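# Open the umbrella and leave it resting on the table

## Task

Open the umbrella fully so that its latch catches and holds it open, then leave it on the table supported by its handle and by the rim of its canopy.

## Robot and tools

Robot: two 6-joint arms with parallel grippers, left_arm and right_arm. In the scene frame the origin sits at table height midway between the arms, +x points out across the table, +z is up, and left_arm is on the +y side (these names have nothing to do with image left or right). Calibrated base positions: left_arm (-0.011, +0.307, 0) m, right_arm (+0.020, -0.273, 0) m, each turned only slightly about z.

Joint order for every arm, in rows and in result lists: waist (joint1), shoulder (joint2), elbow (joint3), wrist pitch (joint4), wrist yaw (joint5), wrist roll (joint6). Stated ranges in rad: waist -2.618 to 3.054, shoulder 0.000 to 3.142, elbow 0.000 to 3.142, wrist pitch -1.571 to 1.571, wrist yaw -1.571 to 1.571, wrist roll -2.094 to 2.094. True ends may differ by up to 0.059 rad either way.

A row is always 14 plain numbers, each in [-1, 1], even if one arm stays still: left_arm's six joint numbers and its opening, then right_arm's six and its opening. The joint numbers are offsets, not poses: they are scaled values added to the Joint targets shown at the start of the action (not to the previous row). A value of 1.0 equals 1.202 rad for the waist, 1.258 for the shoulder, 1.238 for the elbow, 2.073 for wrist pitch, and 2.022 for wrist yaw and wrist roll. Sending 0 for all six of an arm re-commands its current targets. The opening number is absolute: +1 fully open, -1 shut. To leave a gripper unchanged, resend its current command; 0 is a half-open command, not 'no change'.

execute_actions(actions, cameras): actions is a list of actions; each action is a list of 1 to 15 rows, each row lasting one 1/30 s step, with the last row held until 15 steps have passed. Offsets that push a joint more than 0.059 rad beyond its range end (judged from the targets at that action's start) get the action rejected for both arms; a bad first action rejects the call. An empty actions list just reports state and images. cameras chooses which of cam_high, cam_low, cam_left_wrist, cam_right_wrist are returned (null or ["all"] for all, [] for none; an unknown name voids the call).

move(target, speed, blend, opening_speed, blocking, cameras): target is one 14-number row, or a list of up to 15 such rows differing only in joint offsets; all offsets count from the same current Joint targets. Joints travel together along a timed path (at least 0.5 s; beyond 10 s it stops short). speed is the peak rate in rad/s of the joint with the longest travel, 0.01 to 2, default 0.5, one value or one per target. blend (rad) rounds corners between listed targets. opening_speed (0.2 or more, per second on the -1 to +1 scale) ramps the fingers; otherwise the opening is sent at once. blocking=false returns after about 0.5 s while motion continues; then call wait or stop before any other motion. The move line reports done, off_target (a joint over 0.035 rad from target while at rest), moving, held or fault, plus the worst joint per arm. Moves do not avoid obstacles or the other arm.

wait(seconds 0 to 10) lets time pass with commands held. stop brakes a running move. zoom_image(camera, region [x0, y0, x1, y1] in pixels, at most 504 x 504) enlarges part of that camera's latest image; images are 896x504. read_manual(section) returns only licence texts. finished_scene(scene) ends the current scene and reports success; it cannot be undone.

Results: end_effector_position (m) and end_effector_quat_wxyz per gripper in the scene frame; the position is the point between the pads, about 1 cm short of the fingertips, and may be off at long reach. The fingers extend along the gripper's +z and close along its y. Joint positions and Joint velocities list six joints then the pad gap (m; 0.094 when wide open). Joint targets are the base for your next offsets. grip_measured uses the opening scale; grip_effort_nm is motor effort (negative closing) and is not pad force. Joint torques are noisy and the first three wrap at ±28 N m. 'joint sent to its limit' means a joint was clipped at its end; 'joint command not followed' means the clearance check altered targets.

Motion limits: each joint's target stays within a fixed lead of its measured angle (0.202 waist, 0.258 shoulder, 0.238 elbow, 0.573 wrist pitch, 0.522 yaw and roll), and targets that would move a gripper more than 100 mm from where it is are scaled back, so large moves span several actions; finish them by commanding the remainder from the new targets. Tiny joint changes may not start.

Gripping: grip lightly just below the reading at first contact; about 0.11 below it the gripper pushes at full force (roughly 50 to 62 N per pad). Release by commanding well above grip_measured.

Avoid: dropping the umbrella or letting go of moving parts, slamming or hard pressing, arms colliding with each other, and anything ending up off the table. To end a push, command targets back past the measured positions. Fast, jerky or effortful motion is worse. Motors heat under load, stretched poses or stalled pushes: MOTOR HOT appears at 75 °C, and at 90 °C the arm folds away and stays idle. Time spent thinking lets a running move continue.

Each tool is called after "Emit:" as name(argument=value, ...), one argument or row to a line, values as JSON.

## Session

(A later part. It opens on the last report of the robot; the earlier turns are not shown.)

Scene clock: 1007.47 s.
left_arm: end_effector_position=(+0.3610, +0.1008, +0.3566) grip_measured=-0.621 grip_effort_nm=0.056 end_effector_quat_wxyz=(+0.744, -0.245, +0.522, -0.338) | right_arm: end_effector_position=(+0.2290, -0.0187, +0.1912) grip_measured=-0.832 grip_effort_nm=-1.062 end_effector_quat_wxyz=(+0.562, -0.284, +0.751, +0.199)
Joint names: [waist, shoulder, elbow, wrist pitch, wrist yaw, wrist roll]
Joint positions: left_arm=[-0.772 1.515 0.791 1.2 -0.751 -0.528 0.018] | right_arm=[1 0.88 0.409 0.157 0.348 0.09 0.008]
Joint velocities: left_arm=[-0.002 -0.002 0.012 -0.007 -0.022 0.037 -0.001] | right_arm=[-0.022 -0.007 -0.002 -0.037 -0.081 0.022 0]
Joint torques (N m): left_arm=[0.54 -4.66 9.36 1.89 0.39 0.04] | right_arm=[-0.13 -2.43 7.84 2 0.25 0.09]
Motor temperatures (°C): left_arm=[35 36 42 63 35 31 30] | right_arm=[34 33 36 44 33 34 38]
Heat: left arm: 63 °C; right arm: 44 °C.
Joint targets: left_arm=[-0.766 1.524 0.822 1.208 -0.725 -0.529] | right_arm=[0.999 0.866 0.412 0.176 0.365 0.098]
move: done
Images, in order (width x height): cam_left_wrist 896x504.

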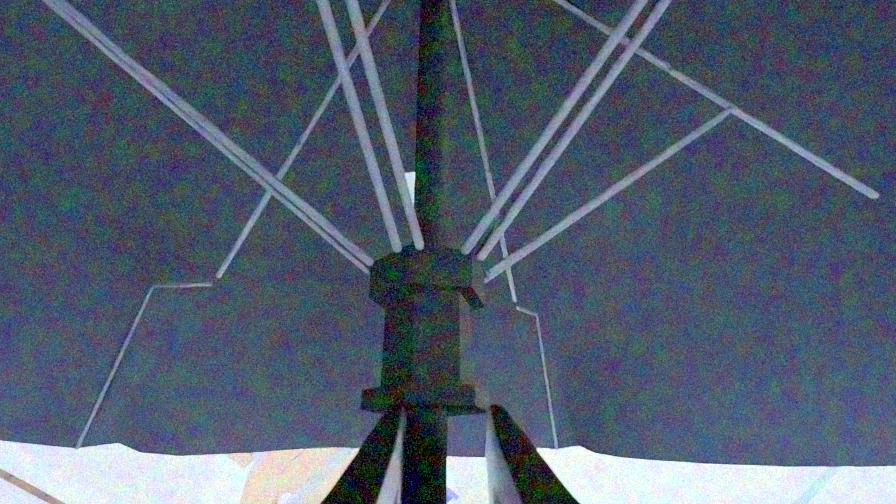

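Emit:
move(
  target=[
    [-0.0239,-0.0068,-0.0492,0.0117,-0.0123,0.0081,-0.62,0,0,0,0,0,0,-0.93],
    [0.0006,0.0861,0.0097,0.0273,0.0008,-0.0006,-0.62,0,0,0,0,0,0,-0.93],
  ],
  speed=0.15,
  cameras=["cam_left_wrist"],
)

Emit:
zoom_image(
  camera="cam_left_wrist",
  region=[340, 340, 560, 504],
)

Scene clock: 1035.47 s.
left_arm: end_effector_position=(+0.3739, +0.0876, +0.3325) grip_measured=-0.621 grip_effort_nm=0.051 end_effector_quat_wxyz=(+0.741, -0.240, +0.532, -0.332) | right_arm: end_effector_position=(+0.2286, -0.0228, +0.1821) grip_measured=-0.832 grip_effort_nm=-1.067 end_effector_quat_wxyz=(+0.550, -0.286, +0.762, +0.187)
Joint names: [waist, shoulder, elbow, wrist pitch, wrist yaw, wrist roll]
Joint positions: left_arm=[-0.77 1.618 0.804 1.262 -0.746 -0.529 0.018] | right_arm=[1 0.88 0.409 0.116 0.357 0.098 0.008]
Joint velocities: left_arm=[0.012 -0.012 0.007 0.007 0.066 -0.007 0] | right_arm=[-0.012 -0.017 -0.002 0.022 -0.037 -0.007 0]
Joint torques (N m): left_arm=[0.5 -4.9 9.02 1.87 0.37 0.01] | right_arm=[-0.09 -2.39 7.79 2.39 0.17 0.01]
Motor temperatures (°C): left_arm=[35 36 43 61 35 31 30] | right_arm=[34 33 36 47 33 34 38]
Heat: left arm: 61 °C; right arm: 47 °C.
Joint targets: left_arm=[-0.765 1.633 0.833 1.265 -0.723 -0.530] | right_arm=[0.999 0.866 0.412 0.176 0.364 0.098]
move: off_target (right_arm); right_arm: the wrist pitch is farthest, 0.060 rad from its target
Images, in order (width x height): cam_left_wrist 896x504.

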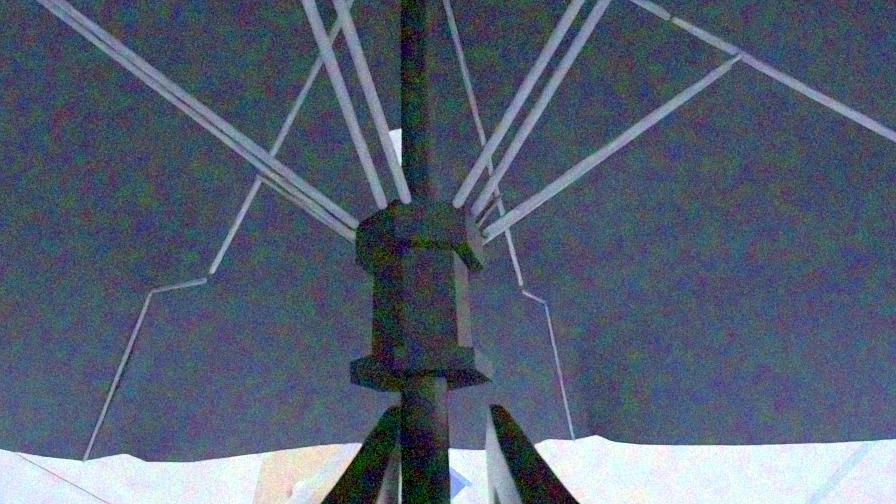

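Scaled by 2.291 from the camera's 896x504 image, which has a finer 1280x720 frame.

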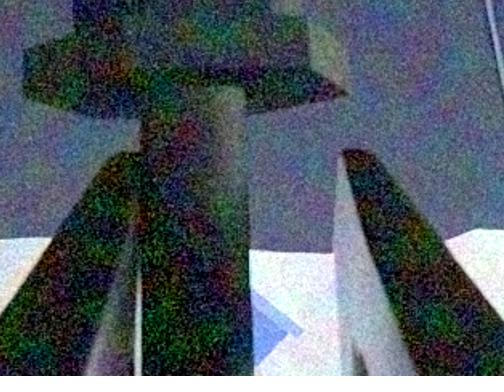

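Emit:
move(
  target=[0.0141,0.0628,0.0468,0.0096,0.0163,-0.0040,-0.62,0,0,0,0,0,0,-0.93],
  speed=0.15,
  cameras=["cam_left_wrist"],
)

Emit:
zoom_image(
  camera="cam_left_wrist",
  region=[340, 340, 560, 504],
)

Scene clock: 1051.70 s.
left_arm: end_effector_position=(+0.3886, +0.0771, +0.3305) grip_measured=-0.621 grip_effort_nm=0.051 end_effector_quat_wxyz=(+0.742, -0.235, +0.527, -0.340) | right_arm: end_effector_position=(+0.2316, -0.0266, +0.1813) grip_measured=-0.832 grip_effort_nm=-1.057 end_effector_quat_wxyz=(+0.551, -0.277, +0.766, +0.180)
Joint names: [waist, shoulder, elbow, wrist pitch, wrist yaw, wrist roll]
Joint positions: left_arm=[-0.754 1.693 0.861 1.288 -0.715 -0.538 0.018] | right_arm=[0.996 0.88 0.409 0.11 0.377 0.107 0.008]
Joint velocities: left_arm=[-0.007 0.002 -0.017 -0.095 0.007 0.022 0.001] | right_arm=[-0.012 0.002 0.007 0.007 -0.007 0.007 0.001]
Joint torques (N m): left_arm=[0.53 -5.18 8.98 1.8 0.38 0.05] | right_arm=[0.27 -2.36 7.79 2.43 -0.06 -0.08]
Motor temperatures (°C): left_arm=[35 36 44 59 34 31 30] | right_arm=[34 33 36 50 33 34 38]
Heat: left arm: 59 °C; right arm: 50 °C.
Joint targets: left_arm=[-0.748 1.711 0.891 1.285 -0.690 -0.538] | right_arm=[0.999 0.866 0.412 0.176 0.364 0.098]
move: off_target (right_arm); right_arm: the wrist pitch is farthest, 0.066 rad from its target
Images, in order (width x height): cam_left_wrist 896x504.

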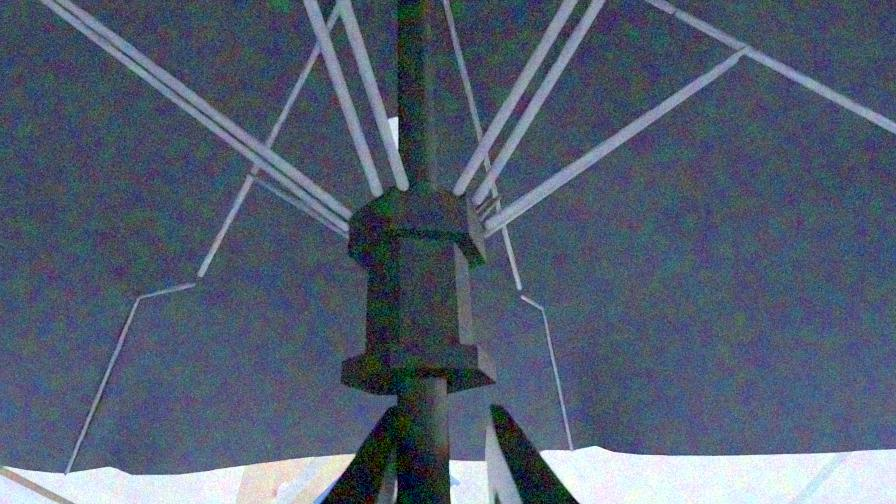

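Scaled by 2.291 from the camera's 896x504 image, which has a finer 1280x720 frame.

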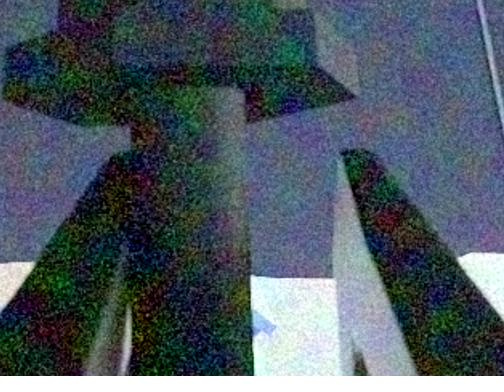

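Emit:
move(
  target=[0,0,0,0,0,0,0.1,0,0,0,0.0434,0,0,-0.93],
  speed=0.15,
  cameras=["cam_left_wrist"],
)

Scene clock: 1061.47 s.
left_arm: end_effector_position=(+0.3873, +0.0766, +0.3374) grip_measured=+0.099 grip_effort_nm=0.061 end_effector_quat_wxyz=(+0.744, -0.235, +0.517, -0.351) | right_arm: end_effector_position=(+0.2325, -0.0251, +0.1860) grip_measured=-0.832 grip_effort_nm=-1.067 end_effector_quat_wxyz=(+0.558, -0.272, +0.762, +0.186)
Joint names: [waist, shoulder, elbow, wrist pitch, wrist yaw, wrist roll]
Joint positions: left_arm=[-0.754 1.693 0.868 1.309 -0.705 -0.538 0.052] | right_arm=[0.996 0.88 0.409 0.131 0.378 0.108 0.008]
Joint velocities: left_arm=[-0.002 0.012 -0.002 -0.095 0.007 0.022 0] | right_arm=[0.002 -0.007 -0.002 0.066 -0.022 0.022 0]
Joint torques (N m): left_arm=[0.54 -5.16 8.47 1.57 0.3 0.05] | right_arm=[0.25 -2.39 7.84 3.07 -0.06 -0.08]
Motor temperatures (°C): left_arm=[35 36 44 58 34 31 30] | right_arm=[34 33 36 50 33 34 38]
Heat: left arm: 58 °C; right arm: 50 °C.
Joint targets: left_arm=[-0.748 1.711 0.891 1.285 -0.690 -0.538] | right_arm=[0.999 0.866 0.412 0.266 0.365 0.098]
move: off_target (right_arm); right_arm: the wrist pitch is farthest, 0.135 rad from its target
Images, in order (width x height): cam_left_wrist 896x504.

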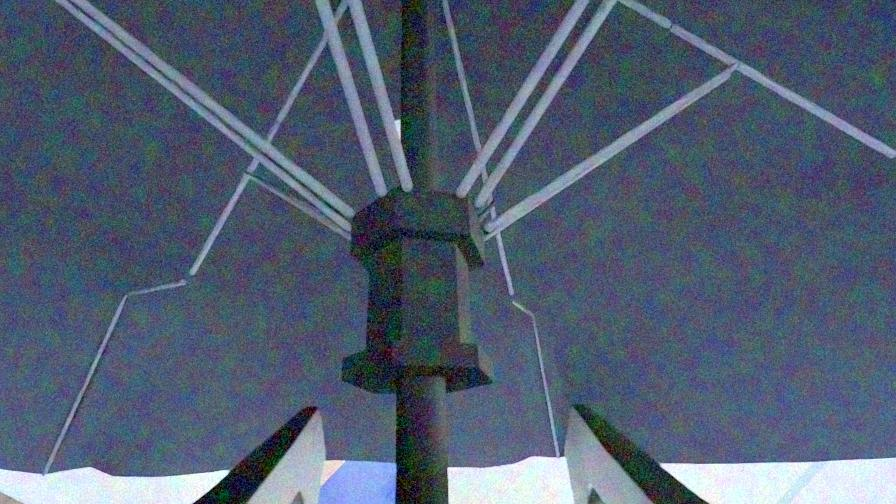

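Emit:
move(
  target=[-0.0374,0.0231,0.0582,-0.0241,-0.0247,0.0138,0.1,0,0,0,0.0241,0,0,-0.93],
  speed=0.15,
  cameras=["cam_left_wrist"],
)

Scene clock: 1096.00 s.
left_arm: end_effector_position=(+0.3881, +0.0660, +0.3506) grip_measured=+0.099 grip_effort_nm=0.066 end_effector_quat_wxyz=(+0.746, -0.247, +0.509, -0.351) | right_arm: end_effector_position=(+0.2364, -0.0252, +0.1958) grip_measured=-0.832 grip_effort_nm=-1.062 end_effector_quat_wxyz=(+0.572, -0.251, +0.756, +0.195)
Joint names: [waist, shoulder, elbow, wrist pitch, wrist yaw, wrist roll]
Joint positions: left_arm=[-0.783 1.713 0.941 1.287 -0.751 -0.522 0.052] | right_arm=[0.994 0.88 0.409 0.173 0.394 0.125 0.008]
Joint velocities: left_arm=[0.007 0.007 -0.012 -0.037 -0.095 0.007 0] | right_arm=[-0.002 -0.002 -0.007 0.022 -0.051 -0.022 0]
Joint torques (N m): left_arm=[-0.85 -4.83 8.49 1.23 0.28 0.17] | right_arm=[0.5 -2.36 7.84 3.16 -0.25 -0.26]
Motor temperatures (°C): left_arm=[35 36 43 54 34 31 30] | right_arm=[34 33 37 55 33 34 38]
Heat: left arm: 54 °C; right arm: 55 °C.
Joint targets: left_arm=[-0.793 1.740 0.963 1.235 -0.740 -0.510] | right_arm=[0.999 0.866 0.412 0.316 0.364 0.098]
move: off_target (left_arm, right_arm); left_arm: the wrist pitch is farthest, 0.052 rad from its target; right_arm: the wrist pitch is farthest, 0.143 rad from its target
Images, in order (width x height): cam_left_wrist 896x504.

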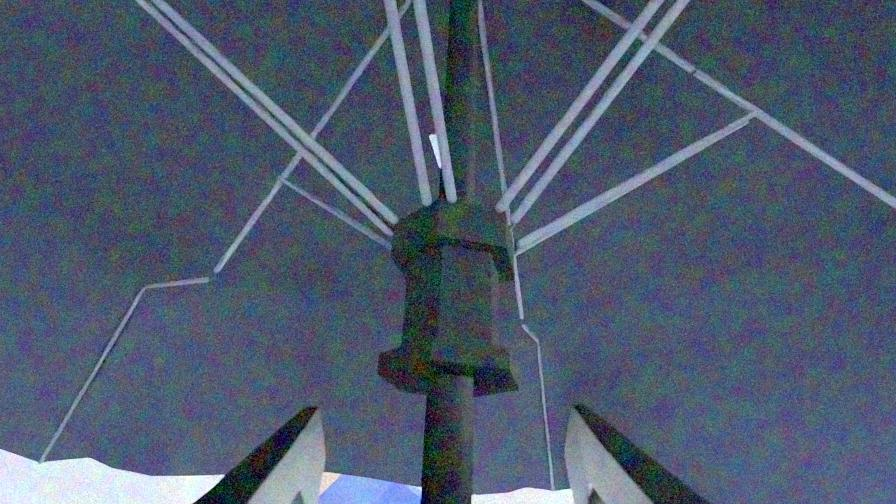

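Emit:
move(
  target=[0.0,0.0,0.0,0.0,0.0,0.0,-0.62,0,0,0,0,0,0,-0.93],
  speed=0.3,
  cameras=["cam_left_wrist"],
)

Scene clock: 1107.67 s.
left_arm: end_effector_position=(+0.3870, +0.0642, +0.3506) grip_measured=-0.618 grip_effort_nm=-0.090 end_effector_quat_wxyz=(+0.745, -0.246, +0.510, -0.352) | right_arm: end_effector_position=(+0.2364, -0.0252, +0.1958) grip_measured=-0.832 grip_effort_nm=-1.057 end_effector_quat_wxyz=(+0.572, -0.251, +0.756, +0.195)
Joint names: [waist, shoulder, elbow, wrist pitch, wrist yaw, wrist roll]
Joint positions: left_arm=[-0.788 1.713 0.941 1.287 -0.751 -0.522 0.018] | right_arm=[0.994 0.88 0.409 0.173 0.394 0.125 0.008]
Joint velocities: left_arm=[-0.002 0.002 0.012 -0.022 0.037 0.037 0] | right_arm=[-0.002 -0.027 -0.007 -0.037 -0.022 0.081 -0.001]
Joint torques (N m): left_arm=[-0.47 -4.85 8.51 1.22 0.28 0.18] | right_arm=[0.51 -2.37 7.82 3.16 -0.25 -0.26]
Motor temperatures (°C): left_arm=[35 36 43 53 34 31 30] | right_arm=[34 33 37 56 33 34 38]
Heat: left arm: 53 °C; right arm: 56 °C.
Joint targets: left_arm=[-0.793 1.740 0.963 1.235 -0.740 -0.510] | right_arm=[0.999 0.866 0.412 0.316 0.364 0.098]
move: off_target (left_arm, right_arm); left_arm: the wrist pitch is farthest, 0.052 rad from its target; right_arm: the wrist pitch is farthest, 0.143 rad from its target
Images, in order (width x height): cam_left_wrist 896x504.

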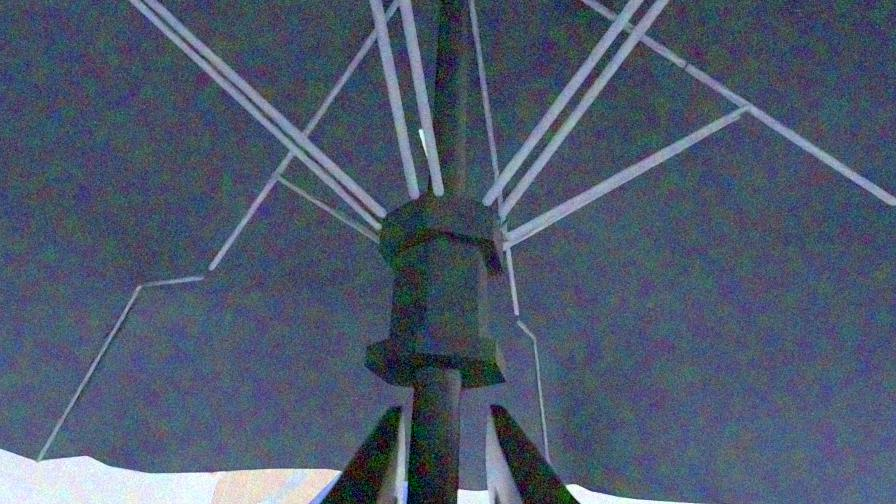

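Emit:
move(
  target=[0.0017,0.0159,0.0258,-0.0145,0.001,0.0,-0.62,0,0,0,0,0,0,-0.93],
  speed=0.15,
  cameras=["cam_left_wrist"],
)

Scene clock: 1112.73 s.
left_arm: end_effector_position=(+0.3918, +0.0591, +0.3516) grip_measured=-0.618 grip_effort_nm=-0.090 end_effector_quat_wxyz=(+0.745, -0.244, +0.513, -0.350) | right_arm: end_effector_position=(+0.2384, -0.0272, +0.1960) grip_measured=-0.832 grip_effort_nm=-1.062 end_effector_quat_wxyz=(+0.573, -0.243, +0.759, +0.194)
Joint names: [waist, shoulder, elbow, wrist pitch, wrist yaw, wrist roll]
Joint positions: left_arm=[-0.788 1.73 0.972 1.265 -0.751 -0.522 0.018] | right_arm=[0.989 0.88 0.409 0.174 0.402 0.136 0.008]
Joint velocities: left_arm=[0.012 -0.002 0.002 -0.022 0.022 0.007 0] | right_arm=[0.002 -0.022 0.002 0.007 0.051 -0.037 0]
Joint torques (N m): left_arm=[-0.29 -4.81 8.59 1.17 0.31 0.18] | right_arm=[0.88 -2.39 7.88 3.15 -0.34 -0.37]
Motor temperatures (°C): left_arm=[35 36 43 52 34 31 30] | right_arm=[34 33 37 56 33 34 38]
Heat: left arm: 52 °C; right arm: 56 °C.
Joint targets: left_arm=[-0.791 1.760 0.995 1.205 -0.738 -0.510] | right_arm=[0.998 0.866 0.412 0.316 0.364 0.098]
move: off_target (left_arm, right_arm); left_arm: the wrist pitch is farthest, 0.060 rad from its target; right_arm: the wrist pitch is farthest, 0.142 rad from its target
Images, in order (width x height): cam_left_wrist 896x504.

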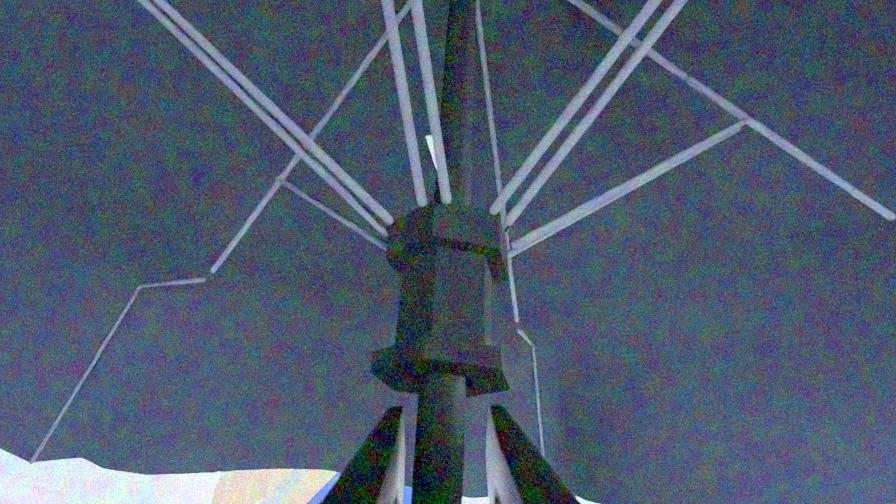

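Emit:
zoom_image(
  camera="cam_left_wrist",
  region=[340, 340, 560, 504],
)

Scaled by 2.291 from the camera's 896x504 image, which has a finer 1280x720 frame.

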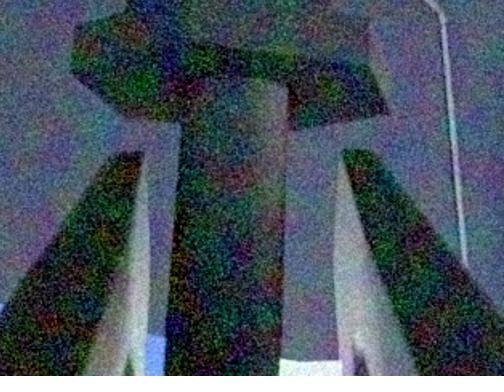

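Emit:
move(
  target=[0.0025,-0.0556,-0.0254,-0.0743,0.0277,-0.0321,-0.62,0,0,0,0,0,0,-0.93],
  speed=0.2,
  cameras=["cam_left_wrist"],
)

Emit:
zoom_image(
  camera="cam_left_wrist",
  region=[340, 340, 560, 504],
)

Scene clock: 1147.33 s.
left_arm: end_effector_position=(+0.3945, +0.0495, +0.3417) grip_measured=-0.619 grip_effort_nm=-0.076 end_effector_quat_wxyz=(+0.724, -0.227, +0.551, -0.347) | right_arm: end_effector_position=(+0.2388, -0.0291, +0.1930) grip_measured=-0.832 grip_effort_nm=-1.062 end_effector_quat_wxyz=(+0.569, -0.242, +0.763, +0.190)
Joint names: [waist, shoulder, elbow, wrist pitch, wrist yaw, wrist roll]
Joint positions: left_arm=[-0.788 1.696 0.972 1.118 -0.717 -0.572 0.018] | right_arm=[0.989 0.88 0.409 0.16 0.408 0.141 0.008]
Joint velocities: left_arm=[0.002 -0.007 -0.007 0.022 -0.051 0.007 0] | right_arm=[-0.012 0.017 -0.002 0.037 -0.037 -0.037 0]
Joint torques (N m): left_arm=[-0.02 -7.24 6.27 1.24 0.46 0] | right_arm=[1.05 -2.4 7.83 3.27 -0.38 -0.4]
Motor temperatures (°C): left_arm=[35 36 45 49 33 31 30] | right_arm=[34 33 37 60 33 34 38]
Heat: left arm: 49 °C; right arm: 60 °C.
Joint targets: left_arm=[-0.788 1.691 0.964 1.051 -0.682 -0.575] | right_arm=[0.999 0.866 0.412 0.316 0.365 0.098]
move: off_target (left_arm, right_arm); left_arm: the wrist pitch is farthest, 0.067 rad from its target; right_arm: the wrist pitch is farthest, 0.156 rad from its target
Images, in order (width x height): cam_left_wrist 896x504.

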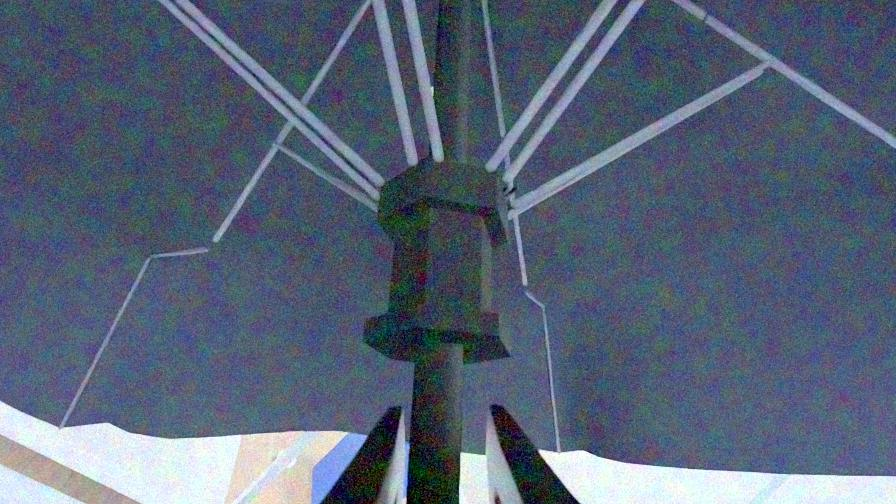

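Scaled by 2.291 from the camera's 896x504 image, which has a finer 1280x720 frame.

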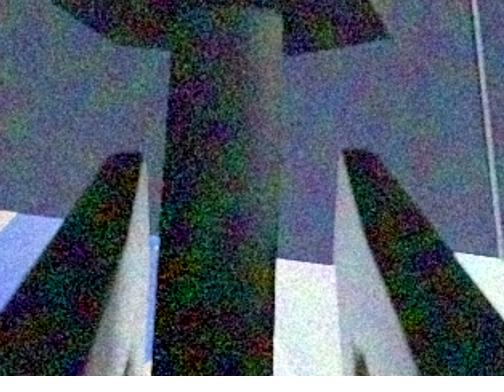

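Emit:
execute_actions(
  actions=[],
  cameras=["cam_left_wrist", "cam_low", "cam_high"],
)

Scene clock: 1166.57 s.
left_arm: end_effector_position=(+0.3945, +0.0494, +0.3417) grip_measured=-0.619 grip_effort_nm=-0.081 end_effector_quat_wxyz=(+0.724, -0.227, +0.551, -0.348) | right_arm: end_effector_position=(+0.2388, -0.0291, +0.1930) grip_measured=-0.832 grip_effort_nm=-1.072 end_effector_quat_wxyz=(+0.569, -0.242, +0.763, +0.190)
Joint names: [waist, shoulder, elbow, wrist pitch, wrist yaw, wrist roll]
Joint positions: left_arm=[-0.788 1.696 0.972 1.118 -0.716 -0.572 0.018] | right_arm=[0.989 0.88 0.409 0.16 0.408 0.141 0.008]
Joint velocities: left_arm=[-0.017 0.007 -0.002 -0.066 -0.022 0.066 0.001] | right_arm=[0.002 0.007 0.017 -0.007 -0.051 -0.007 -0.001]
Joint torques (N m): left_arm=[-0.03 -7.23 6.28 1.23 0.46 0.01] | right_arm=[0.99 -2.4 7.84 3.28 -0.39 -0.41]
Motor temperatures (°C): left_arm=[35 37 44 48 33 31 30] | right_arm=[34 33 37 68 33 34 38]
Heat: left arm: 48 °C; right arm: 68 °C.
Joint targets: left_arm=[-0.788 1.691 0.964 1.051 -0.682 -0.575] | right_arm=[0.999 0.866 0.412 0.316 0.365 0.098]
Tool commands: left_gripper/opening=-0.62 right_gripper/opening=-0.93
Images, in order (width x height): cam_high 896x504, cam_low 896x504, cam_left_wrist 896x504.

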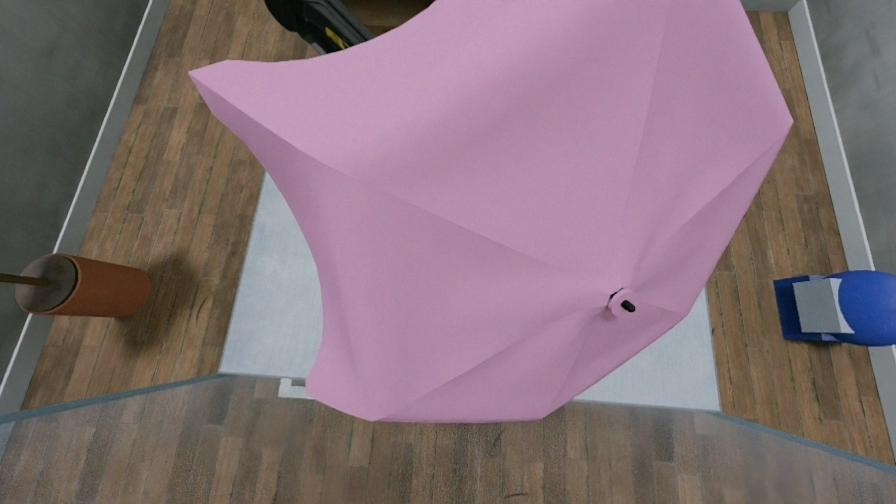

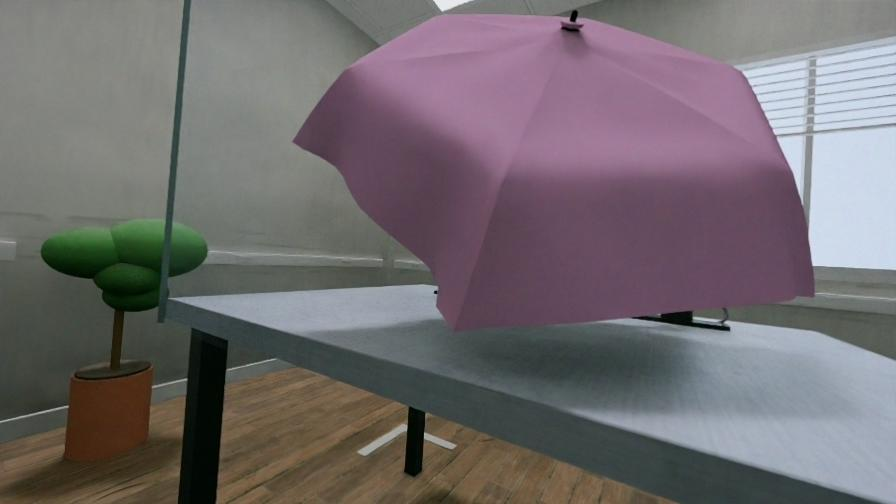

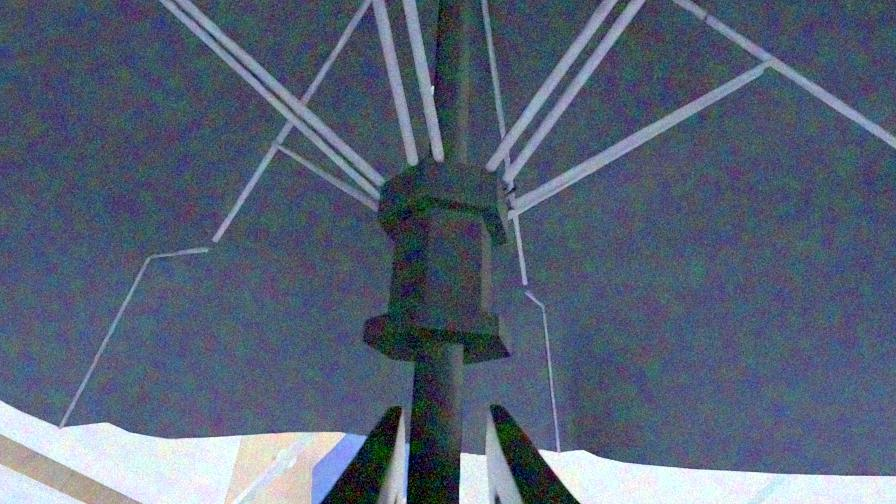

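Emit:
move(
  target=[0.0056, 0.0294, 0.0202, 0.0043, 0.003, -0.0015, -0.62, 0, 0, 0, 0, 0, 0, -0.93],
  speed=0.3,
  cameras=["cam_left_wrist"],
)

Scene clock: 1179.43 s.
left_arm: end_effector_position=(+0.3948, +0.0488, +0.3420) grip_measured=-0.619 grip_effort_nm=-0.081 end_effector_quat_wxyz=(+0.723, -0.225, +0.551, -0.350) | right_arm: end_effector_position=(+0.2389, -0.0293, +0.1930) grip_measured=-0.832 grip_effort_nm=-1.057 end_effector_quat_wxyz=(+0.569, -0.242, +0.763, +0.189)
Joint names: [waist, shoulder, elbow, wrist pitch, wrist yaw, wrist roll]
Joint positions: left_arm=[-0.786 1.696 0.972 1.118 -0.708 -0.575 0.018] | right_arm=[0.989 0.88 0.409 0.16 0.409 0.141 0.008]
Joint velocities: left_arm=[-0.002 -0.017 0.002 0.037 -0.037 -0.022 -0.001] | right_arm=[0.002 -0.022 0.007 -0.037 -0.066 0.007 0.001]
Joint torques (N m): left_arm=[0.36 -4.62 8.27 1.33 0.44 0] | right_arm=[0.98 -2.4 7.87 3.27 -0.41 -0.41]
Motor temperatures (°C): left_arm=[35 37 44 48 33 31 30] | right_arm=[34 33 37 71 33 35 38]
Heat: left arm: 48 °C; right arm: 71 °C.
Joint targets: left_arm=[-0.782 1.728 0.989 1.060 -0.676 -0.578] | right_arm=[0.999 0.866 0.412 0.316 0.365 0.098]
move: off_target (left_arm, right_arm); left_arm: the wrist pitch is farthest, 0.058 rad from its target; right_arm: the wrist pitch is farthest, 0.156 rad from its target
Images, in order (width x height): cam_left_wrist 896x504.

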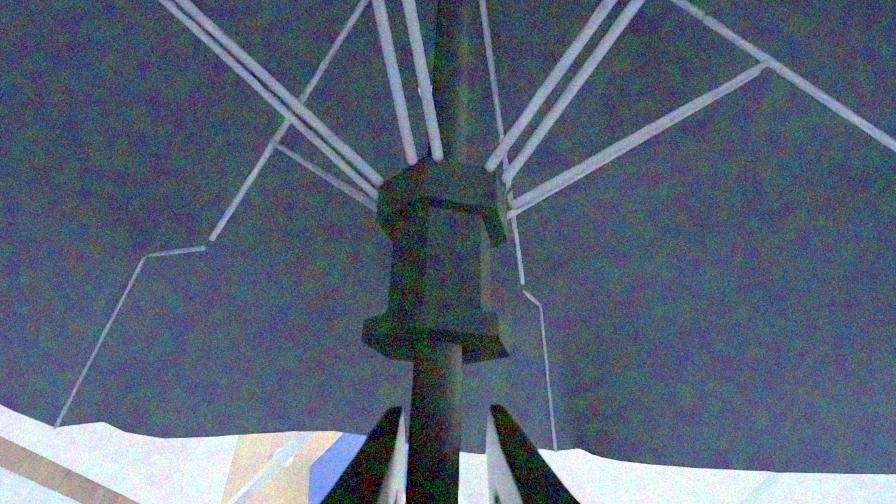

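Emit:
move(
  target=[0.006, 0.024, 0.018, 0.004, 0.003, -0.0015, -0.62, 0, 0, 0, -0.01, 0, 0, -0.93],
  speed=0.3,
  cameras=["cam_left_wrist"],
)

Scene clock: 1194.57 s.
left_arm: end_effector_position=(+0.3997, +0.0456, +0.3413) grip_measured=-0.619 grip_effort_nm=-0.076 end_effector_quat_wxyz=(+0.723, -0.225, +0.548, -0.355) | right_arm: end_effector_position=(+0.2403, -0.0313, +0.1920) grip_measured=-0.832 grip_effort_nm=-1.062 end_effector_quat_wxyz=(+0.569, -0.237, +0.766, +0.186)
Joint names: [waist, shoulder, elbow, wrist pitch, wrist yaw, wrist roll]
Joint positions: left_arm=[-0.78 1.72 0.99 1.129 -0.698 -0.58 0.018] | right_arm=[0.985 0.88 0.409 0.154 0.416 0.148 0.008]
Joint velocities: left_arm=[0.002 -0.002 -0.012 0.037 0.007 -0.007 -0.001] | right_arm=[0.002 -0.012 0.002 -0.022 0.022 -0.037 -0.001]
Joint torques (N m): left_arm=[0.53 -4.4 8.62 1.29 0.39 0.03] | right_arm=[1.36 -2.36 7.83 3.14 -0.48 -0.48]
Motor temperatures (°C): left_arm=[35 36 45 47 33 31 30] | right_arm=[34 33 37 73 33 35 38]
Heat: left arm: 47 °C; right arm: 73 °C.
Joint targets: left_arm=[-0.774 1.758 1.011 1.068 -0.670 -0.581] | right_arm=[0.998 0.866 0.412 0.295 0.365 0.098]
move: off_target (left_arm, right_arm); left_arm: the wrist pitch is farthest, 0.061 rad from its target; right_arm: the wrist pitch is farthest, 0.141 rad from its target
Images, in order (width x height): cam_left_wrist 896x504.

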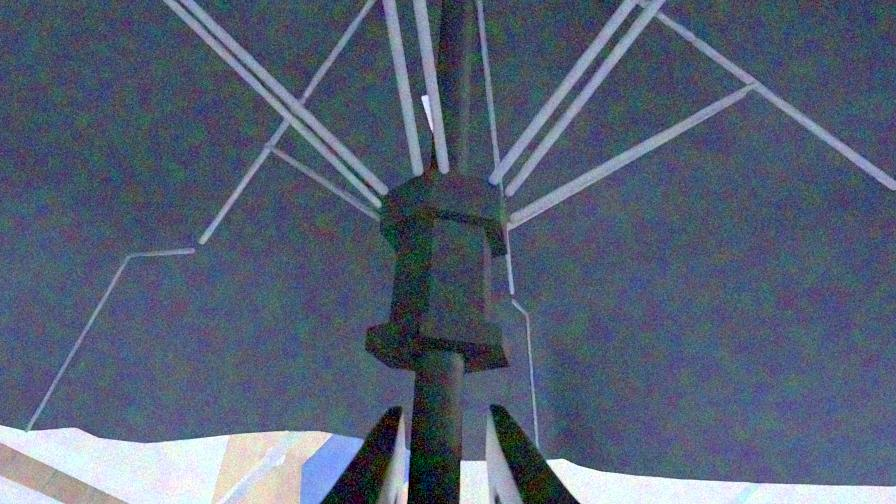

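Emit:
move(
  target=[-0.0017, 0.0588, 0.046, 0.0048, -0.0069, 0.0015, -0.62, 0, 0, 0, 0, 0, 0, -0.93],
  speed=0.3,
  cameras=["cam_left_wrist"],
)

Scene clock: 1207.40 s.
left_arm: end_effector_position=(+0.4087, +0.0344, +0.3412) grip_measured=-0.619 grip_effort_nm=-0.085 end_effector_quat_wxyz=(+0.725, -0.226, +0.540, -0.363) | right_arm: end_effector_position=(+0.2444, -0.0366, +0.1915) grip_measured=-0.832 grip_effort_nm=-1.067 end_effector_quat_wxyz=(+0.570, -0.221, +0.771, +0.179)
Joint names: [waist, shoulder, elbow, wrist pitch, wrist yaw, wrist roll]
Joint positions: left_arm=[-0.782 1.784 1.047 1.159 -0.695 -0.581 0.018] | right_arm=[0.977 0.88 0.409 0.15 0.439 0.166 0.008]
Joint velocities: left_arm=[0.007 -0.002 -0.012 0.007 -0.007 -0.051 0] | right_arm=[-0.012 -0.022 -0.022 0.037 0.007 0.037 0]
Joint torques (N m): left_arm=[0.51 -4.12 8.57 1.06 0.24 0.07] | right_arm=[2.14 -2.39 7.83 3.17 -0.74 -0.66]
Motor temperatures (°C): left_arm=[35 36 45 46 33 31 30] | right_arm=[34 33 37 70 33 35 38]
Heat: left arm: 46 °C; right arm: 70 °C.
Joint targets: left_arm=[-0.777 1.832 1.068 1.078 -0.684 -0.578] | right_arm=[0.999 0.866 0.412 0.295 0.364 0.098]
move: off_target (left_arm, right_arm); left_arm: the wrist pitch is farthest, 0.081 rad from its target; right_arm: the wrist pitch is farthest, 0.145 rad from its target
Images, in order (width x height): cam_left_wrist 896x504.

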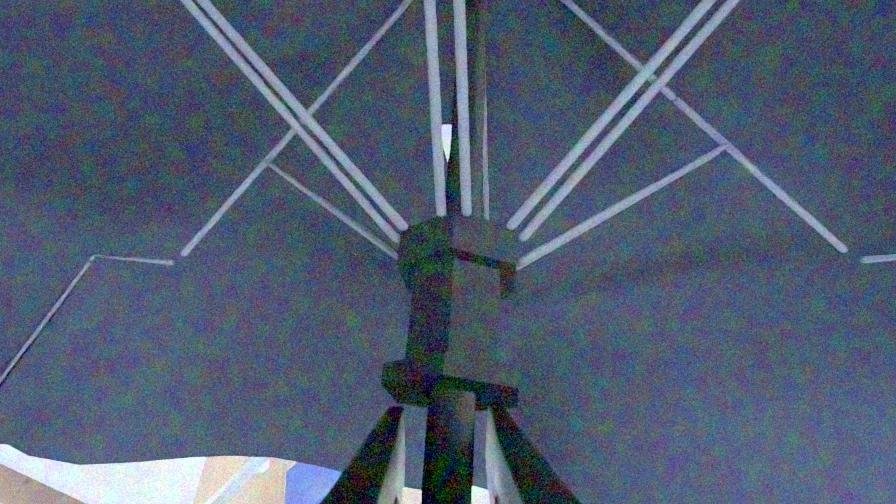

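Emit:
move(
  target=[
    [-0.0524, 0.0278, -0.0436, 0.054, -0.0282, 0.0148, -0.55, 0, 0, 0, 0, 0, 0, -0.93],
    [-0.0333, -0.0127, -0.0347, -0.0328, 0.0079, -0.0064, -0.55, 0, 0, 0, 0, 0, 0, -0.93],
  ],
  speed=0.25,
  cameras=["cam_left_wrist"],
)

Scene clock: 1245.17 s.
left_arm: end_effector_position=(+0.4023, +0.0398, +0.3413) grip_measured=-0.551 grip_effort_nm=0.056 end_effector_quat_wxyz=(+0.733, -0.260, +0.512, -0.363) | right_arm: end_effector_position=(+0.2444, -0.0359, +0.1926) grip_measured=-0.832 grip_effort_nm=-1.057 end_effector_quat_wxyz=(+0.571, -0.220, +0.769, +0.182)
Joint names: [waist, shoulder, elbow, wrist pitch, wrist yaw, wrist roll]
Joint positions: left_arm=[-0.807 1.817 1.047 1.268 -0.778 -0.566 0.021] | right_arm=[0.977 0.88 0.409 0.155 0.437 0.167 0.008]
Joint velocities: left_arm=[0.012 -0.017 -0.017 -0.022 0.066 -0.022 0] | right_arm=[-0.002 0.007 -0.007 -0.022 0.022 -0.037 -0.001]
Joint torques (N m): left_arm=[0.12 -7.65 6.63 1.47 0.39 0.04] | right_arm=[2.11 -2.4 7.8 3.15 -0.73 -0.68]
Motor temperatures (°C): left_arm=[35 35 44 44 33 31 30] | right_arm=[34 33 38 70 34 35 38]
Heat: left arm: 44 °C; right arm: 70 °C.
Joint targets: left_arm=[-0.806 1.817 1.047 1.238 -0.756 -0.567] | right_arm=[0.999 0.866 0.412 0.295 0.364 0.098]
move: held (left_arm; a check stopped the path), off_target (right_arm); path passed 1 of 2 targets; limits=held; left_arm: the wrist pitch is farthest, 0.258 rad from its target; right_arm: the wrist pitch is farthest, 0.140 rad from its target
joint command not followed: on one or more control steps a check withheld the commanded joint targets of the left arm, and it was not sent them on those steps.
cause: the commanded joint targets, or the way to them, would bring a part of the robot too close to another arm (this arm's wrist (the part past the wrist yaw) and the right arm's fingers, at the place that arm is still heading or pushing toward).
Images, in order (width x height): cam_left_wrist 896x504.

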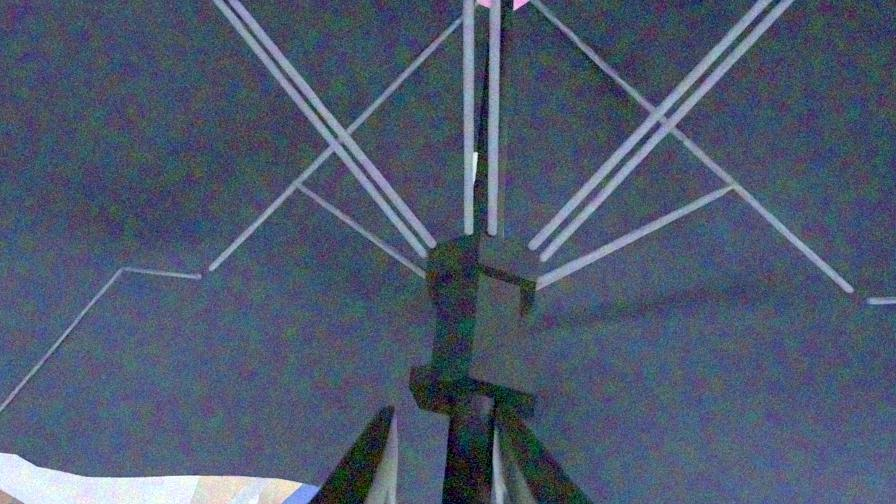

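Emit:
move(
  target=[-0.015, -0.0731, -0.0541, -0.0859, 0.0401, -0.001, -0.5, 0, 0, 0, 0, 0, 0, -0.93],
  speed=0.25,
  cameras=["cam_left_wrist"],
)

Scene clock: 1272.33 s.
left_arm: end_effector_position=(+0.3946, +0.0333, +0.3391) grip_measured=-0.502 grip_effort_nm=0.066 end_effector_quat_wxyz=(+0.721, -0.217, +0.555, -0.354) | right_arm: end_effector_position=(+0.2432, -0.0339, +0.1933) grip_measured=-0.832 grip_effort_nm=-1.062 end_effector_quat_wxyz=(+0.572, -0.229, +0.766, +0.183)
Joint names: [waist, shoulder, elbow, wrist pitch, wrist yaw, wrist roll]
Joint positions: left_arm=[-0.81 1.732 1.003 1.122 -0.713 -0.566 0.023] | right_arm=[0.977 0.88 0.409 0.16 0.425 0.151 0.008]
Joint velocities: left_arm=[0.012 -0.002 -0.002 -0.022 0.022 -0.037 0] | right_arm=[0.002 -0.007 -0.017 0.037 -0.007 -0.007 0]
Joint torques (N m): left_arm=[-1.17 -7.66 5.14 1.31 0.5 0.02] | right_arm=[2.11 -2.36 7.82 3.08 -0.58 -0.51]
Motor temperatures (°C): left_arm=[35 36 43 44 33 31 30] | right_arm=[34 33 37 73 34 35 38]
Heat: left arm: 44 °C; right arm: 73 °C.
Joint targets: left_arm=[-0.824 1.724 0.980 1.060 -0.675 -0.569] | right_arm=[0.999 0.866 0.412 0.295 0.364 0.098]
move: off_target (left_arm, right_arm); left_arm: the wrist pitch is farthest, 0.062 rad from its target; right_arm: the wrist pitch is farthest, 0.135 rad from its target
Images, in order (width x height): cam_left_wrist 896x504.

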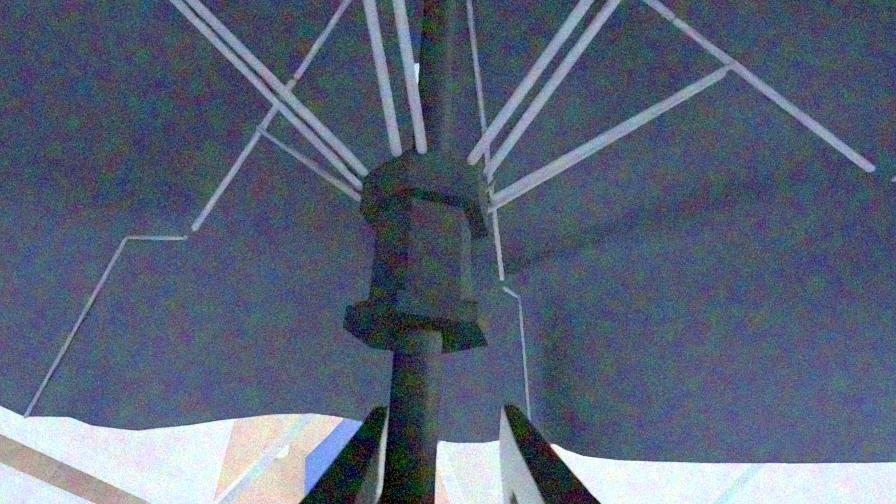

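Emit:
move(
  target=[0.0133, 0.0024, -0.021, 0.0111, 0.0074, -0.005, -0.5, 0, 0, 0, 0, 0, 0, -0.93],
  speed=0.2,
  cameras=[],
)

Emit:
move(
  target=[0, 0, 0, 0, 0, 0, -0.5, 0.022, 0, 0, 0, 0, 0, -0.93],
  speed=0.2,
  cameras=["cam_left_wrist"],
)

Scene clock: 1282.20 s.
left_arm: end_effector_position=(+0.3927, +0.0312, +0.3321) grip_measured=-0.501 grip_effort_nm=0.066 end_effector_quat_wxyz=(+0.716, -0.210, +0.560, -0.359) | right_arm: end_effector_position=(+0.2430, -0.0343, +0.1918) grip_measured=-0.832 grip_effort_nm=-1.072 end_effector_quat_wxyz=(+0.570, -0.231, +0.768, +0.181)
Joint names: [waist, shoulder, elbow, wrist pitch, wrist yaw, wrist roll]
Joint positions: left_arm=[-0.81 1.731 0.978 1.131 -0.692 -0.575 0.023] | right_arm=[0.977 0.88 0.409 0.153 0.425 0.151 0.008]
Joint velocities: left_arm=[-0.007 -0.007 -0.007 0.051 0.007 0.022 -0.001] | right_arm=[0.002 0.007 -0.002 -0.051 0.037 -0.022 0.002]
Joint torques (N m): left_arm=[0.2 -7.32 4.96 1.45 0.43 0.02] | right_arm=[2.11 -2.39 7.83 3.14 -0.57 -0.51]
Motor temperatures (°C): left_arm=[35 36 42 44 33 31 30] | right_arm=[34 33 37 75 34 35 38]
Heat: left arm: 44 °C; right arm: 75 °C. Fold the right arm in close to its base, or ease its load, before you think long.
Joint targets: left_arm=[-0.808 1.728 0.954 1.083 -0.660 -0.579] | right_arm=[0.999 0.866 0.412 0.295 0.364 0.098]
MOTOR HOT: the wrist pitch of the right arm reports 75 °C; the controller's stop level is 90 °C. To cool a motor, set the load down, stop pushing, or move to a pose that needs little force.
move: off_target (left_arm, right_arm); left_arm: the wrist pitch is farthest, 0.047 rad from its target; right_arm: the wrist pitch is farthest, 0.142 rad from its target
No camera images: "cameras" was empty.

Scene clock: 1282.97 s.
left_arm: end_effector_position=(+0.3922, +0.0310, +0.3328) grip_measured=-0.501 grip_effort_nm=0.071 end_effector_quat_wxyz=(+0.716, -0.209, +0.559, -0.362) | right_arm: end_effector_position=(+0.2416, -0.0339, +0.1922) grip_measured=-0.832 grip_effort_nm=-1.062 end_effector_quat_wxyz=(+0.572, -0.230, +0.767, +0.178)
Joint names: [waist, shoulder, elbow, wrist pitch, wrist yaw, wrist roll]
Joint positions: left_arm=[-0.81 1.731 0.977 1.137 -0.688 -0.576 0.023] | right_arm=[0.991 0.88 0.409 0.152 0.443 0.151 0.008]
Joint velocities: left_arm=[-0.002 0.017 0.007 0.051 -0.037 -0.007 -0.001] | right_arm=[0.002 0.002 0.002 0.051 0.007 -0.007 -0.001]
Joint torques (N m): left_arm=[0.21 -7.31 5.08 1.39 0.39 0.02] | right_arm=[3.4 -2.33 7.8 3.15 -0.79 -0.51]
Motor temperatures (°C): left_arm=[35 36 42 44 33 31 30] | right_arm=[34 33 37 75 34 35 38]
Heat: left arm: 44 °C; right arm: 75 °C. Fold the right arm in close to its base, or ease its load, before you think long.
Joint targets: left_arm=[-0.808 1.728 0.954 1.083 -0.660 -0.578] | right_arm=[1.025 0.866 0.412 0.295 0.364 0.098]
MOTOR HOT: still on. The wrist pitch of the right arm reports 75 °C.
move: off_target (left_arm, right_arm); left_arm: the wrist pitch is farthest, 0.054 rad from its target; right_arm: the wrist pitch is farthest, 0.143 rad from its target
Images, in order (width x height): cam_left_wrist 896x504.

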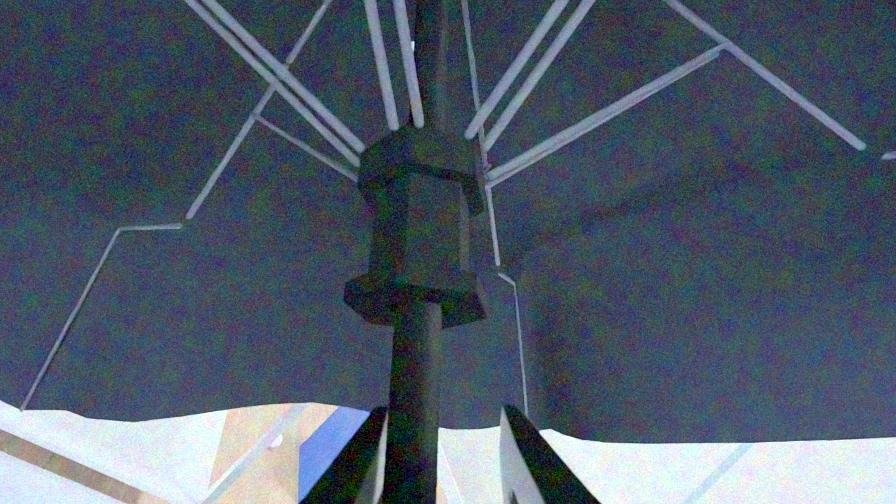

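Emit:
zoom_image(
  camera="cam_left_wrist",
  region=[320, 340, 580, 504],
)

Scaled by 1.938 from the camera's 896x504 image, which has a finer 1280x720 frame.

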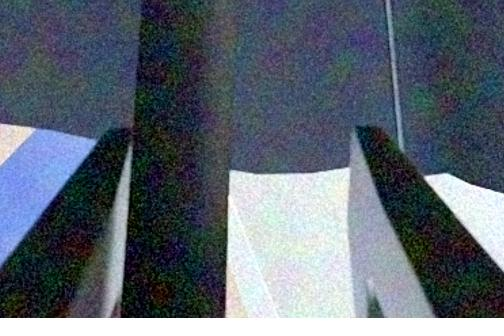

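Emit:
move(
  target=[0.0116, 0.054, 0.0347, 0.0063, 0.005, 0, -0.5, 0, 0, 0, 0, 0, 0, -0.93],
  speed=0.2,
  cameras=["cam_left_wrist"],
)

Scene clock: 1294.93 s.
left_arm: end_effector_position=(+0.3957, +0.0296, +0.3269) grip_measured=-0.501 grip_effort_nm=0.037 end_effector_quat_wxyz=(+0.716, -0.209, +0.557, -0.364) | right_arm: end_effector_position=(+0.2416, -0.0361, +0.1881) grip_measured=-0.832 grip_effort_nm=-1.062 end_effector_quat_wxyz=(+0.567, -0.230, +0.772, +0.172)
Joint names: [waist, shoulder, elbow, wrist pitch, wrist yaw, wrist roll]
Joint positions: left_arm=[-0.804 1.756 0.977 1.164 -0.68 -0.58 0.023] | right_arm=[0.992 0.88 0.409 0.133 0.45 0.157 0.008]
Joint velocities: left_arm=[-0.017 -0.002 0.017 -0.037 0.007 0.007 0.001] | right_arm=[-0.002 -0.007 -0.007 0.022 -0.007 -0.095 0]
Joint torques (N m): left_arm=[0.9 -4.44 8.42 1.25 0.41 0.06] | right_arm=[3.37 -2.33 7.84 3.31 -0.87 -0.57]
Motor temperatures (°C): left_arm=[35 37 43 43 33 31 30] | right_arm=[34 33 37 73 34 35 38]
Heat: left arm: 43 °C; right arm: 73 °C. Fold the right arm in close to its base, or ease its load, before you think long.
Joint targets: left_arm=[-0.794 1.796 0.997 1.096 -0.650 -0.579] | right_arm=[1.025 0.866 0.412 0.295 0.364 0.098]
MOTOR HOT: still on. The wrist pitch of the right arm reports 73 °C.
move: off_target (left_arm, right_arm); left_arm: the wrist pitch is farthest, 0.068 rad from its target; right_arm: the wrist pitch is farthest, 0.162 rad from its target
Images, in order (width x height): cam_left_wrist 896x504.

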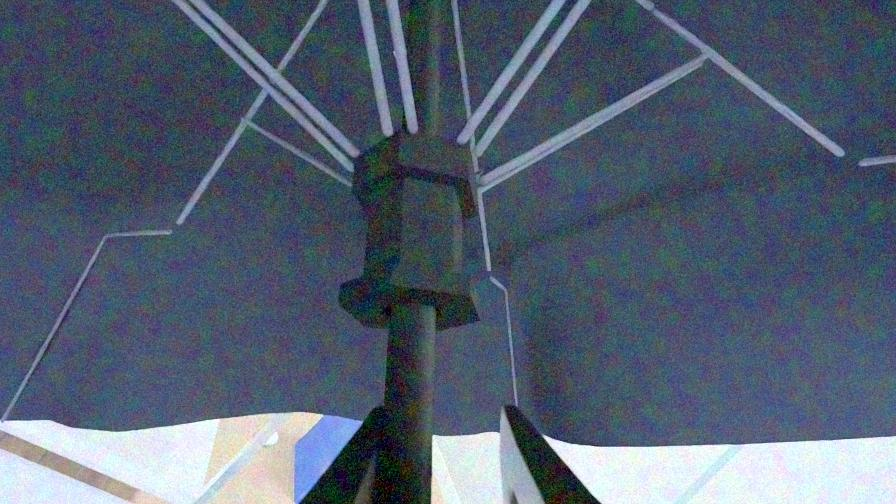

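Emit:
move(
  target=[-0.0616, -0.1343, -0.1551, 0.0232, -0.0341, 0.0124, -0.5, 0, 0, 0, 0, 0, 0, -0.93],
  speed=0.25,
  cameras=["cam_left_wrist"],
)

Scene clock: 1352.90 s.
left_arm: end_effector_position=(+0.3604, +0.0396, +0.3149) grip_measured=-0.501 grip_effort_nm=0.042 end_effector_quat_wxyz=(+0.708, -0.201, +0.575, -0.358) | right_arm: end_effector_position=(+0.2323, -0.0221, +0.1952) grip_measured=-0.832 grip_effort_nm=-1.062 end_effector_quat_wxyz=(+0.570, -0.258, +0.755, +0.198)
Joint names: [waist, shoulder, elbow, wrist pitch, wrist yaw, wrist roll]
Joint positions: left_arm=[-0.86 1.641 0.825 1.169 -0.723 -0.565 0.023] | right_arm=[1.012 0.88 0.409 0.17 0.399 0.125 0.008]
Joint velocities: left_arm=[-0.007 0.012 -0.002 -0.066 -0.022 -0.037 0] | right_arm=[-0.002 0.007 -0.007 0.051 -0.022 -0.051 0]
Joint torques (N m): left_arm=[-0.61 -7.34 5.11 1.7 0.14 0.17] | right_arm=[1.25 -2.37 7.86 3.01 -0.3 -0.25]
Motor temperatures (°C): left_arm=[34 35 44 41 33 31 30] | right_arm=[34 33 38 77 34 35 38]
Heat: left arm: 44 °C; right arm: 77 °C. Fold the right arm in close to its base, or ease its load, before you think long.
Joint targets: left_arm=[-0.868 1.626 0.805 1.145 -0.719 -0.553] | right_arm=[1.025 0.866 0.412 0.295 0.365 0.098]
MOTOR HOT: still on. The wrist pitch of the right arm reports 77 °C.
move: off_target (right_arm); right_arm: the wrist pitch is farthest, 0.125 rad from its target
Images, in order (width x height): cam_left_wrist 896x504.

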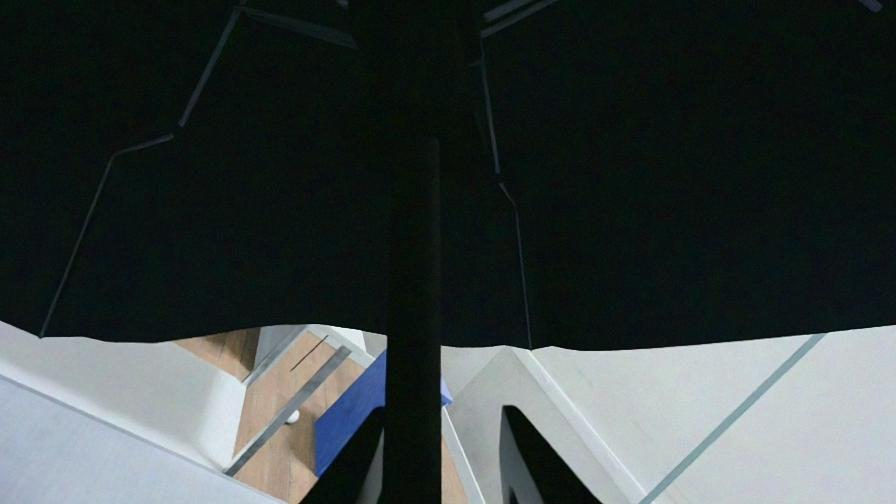

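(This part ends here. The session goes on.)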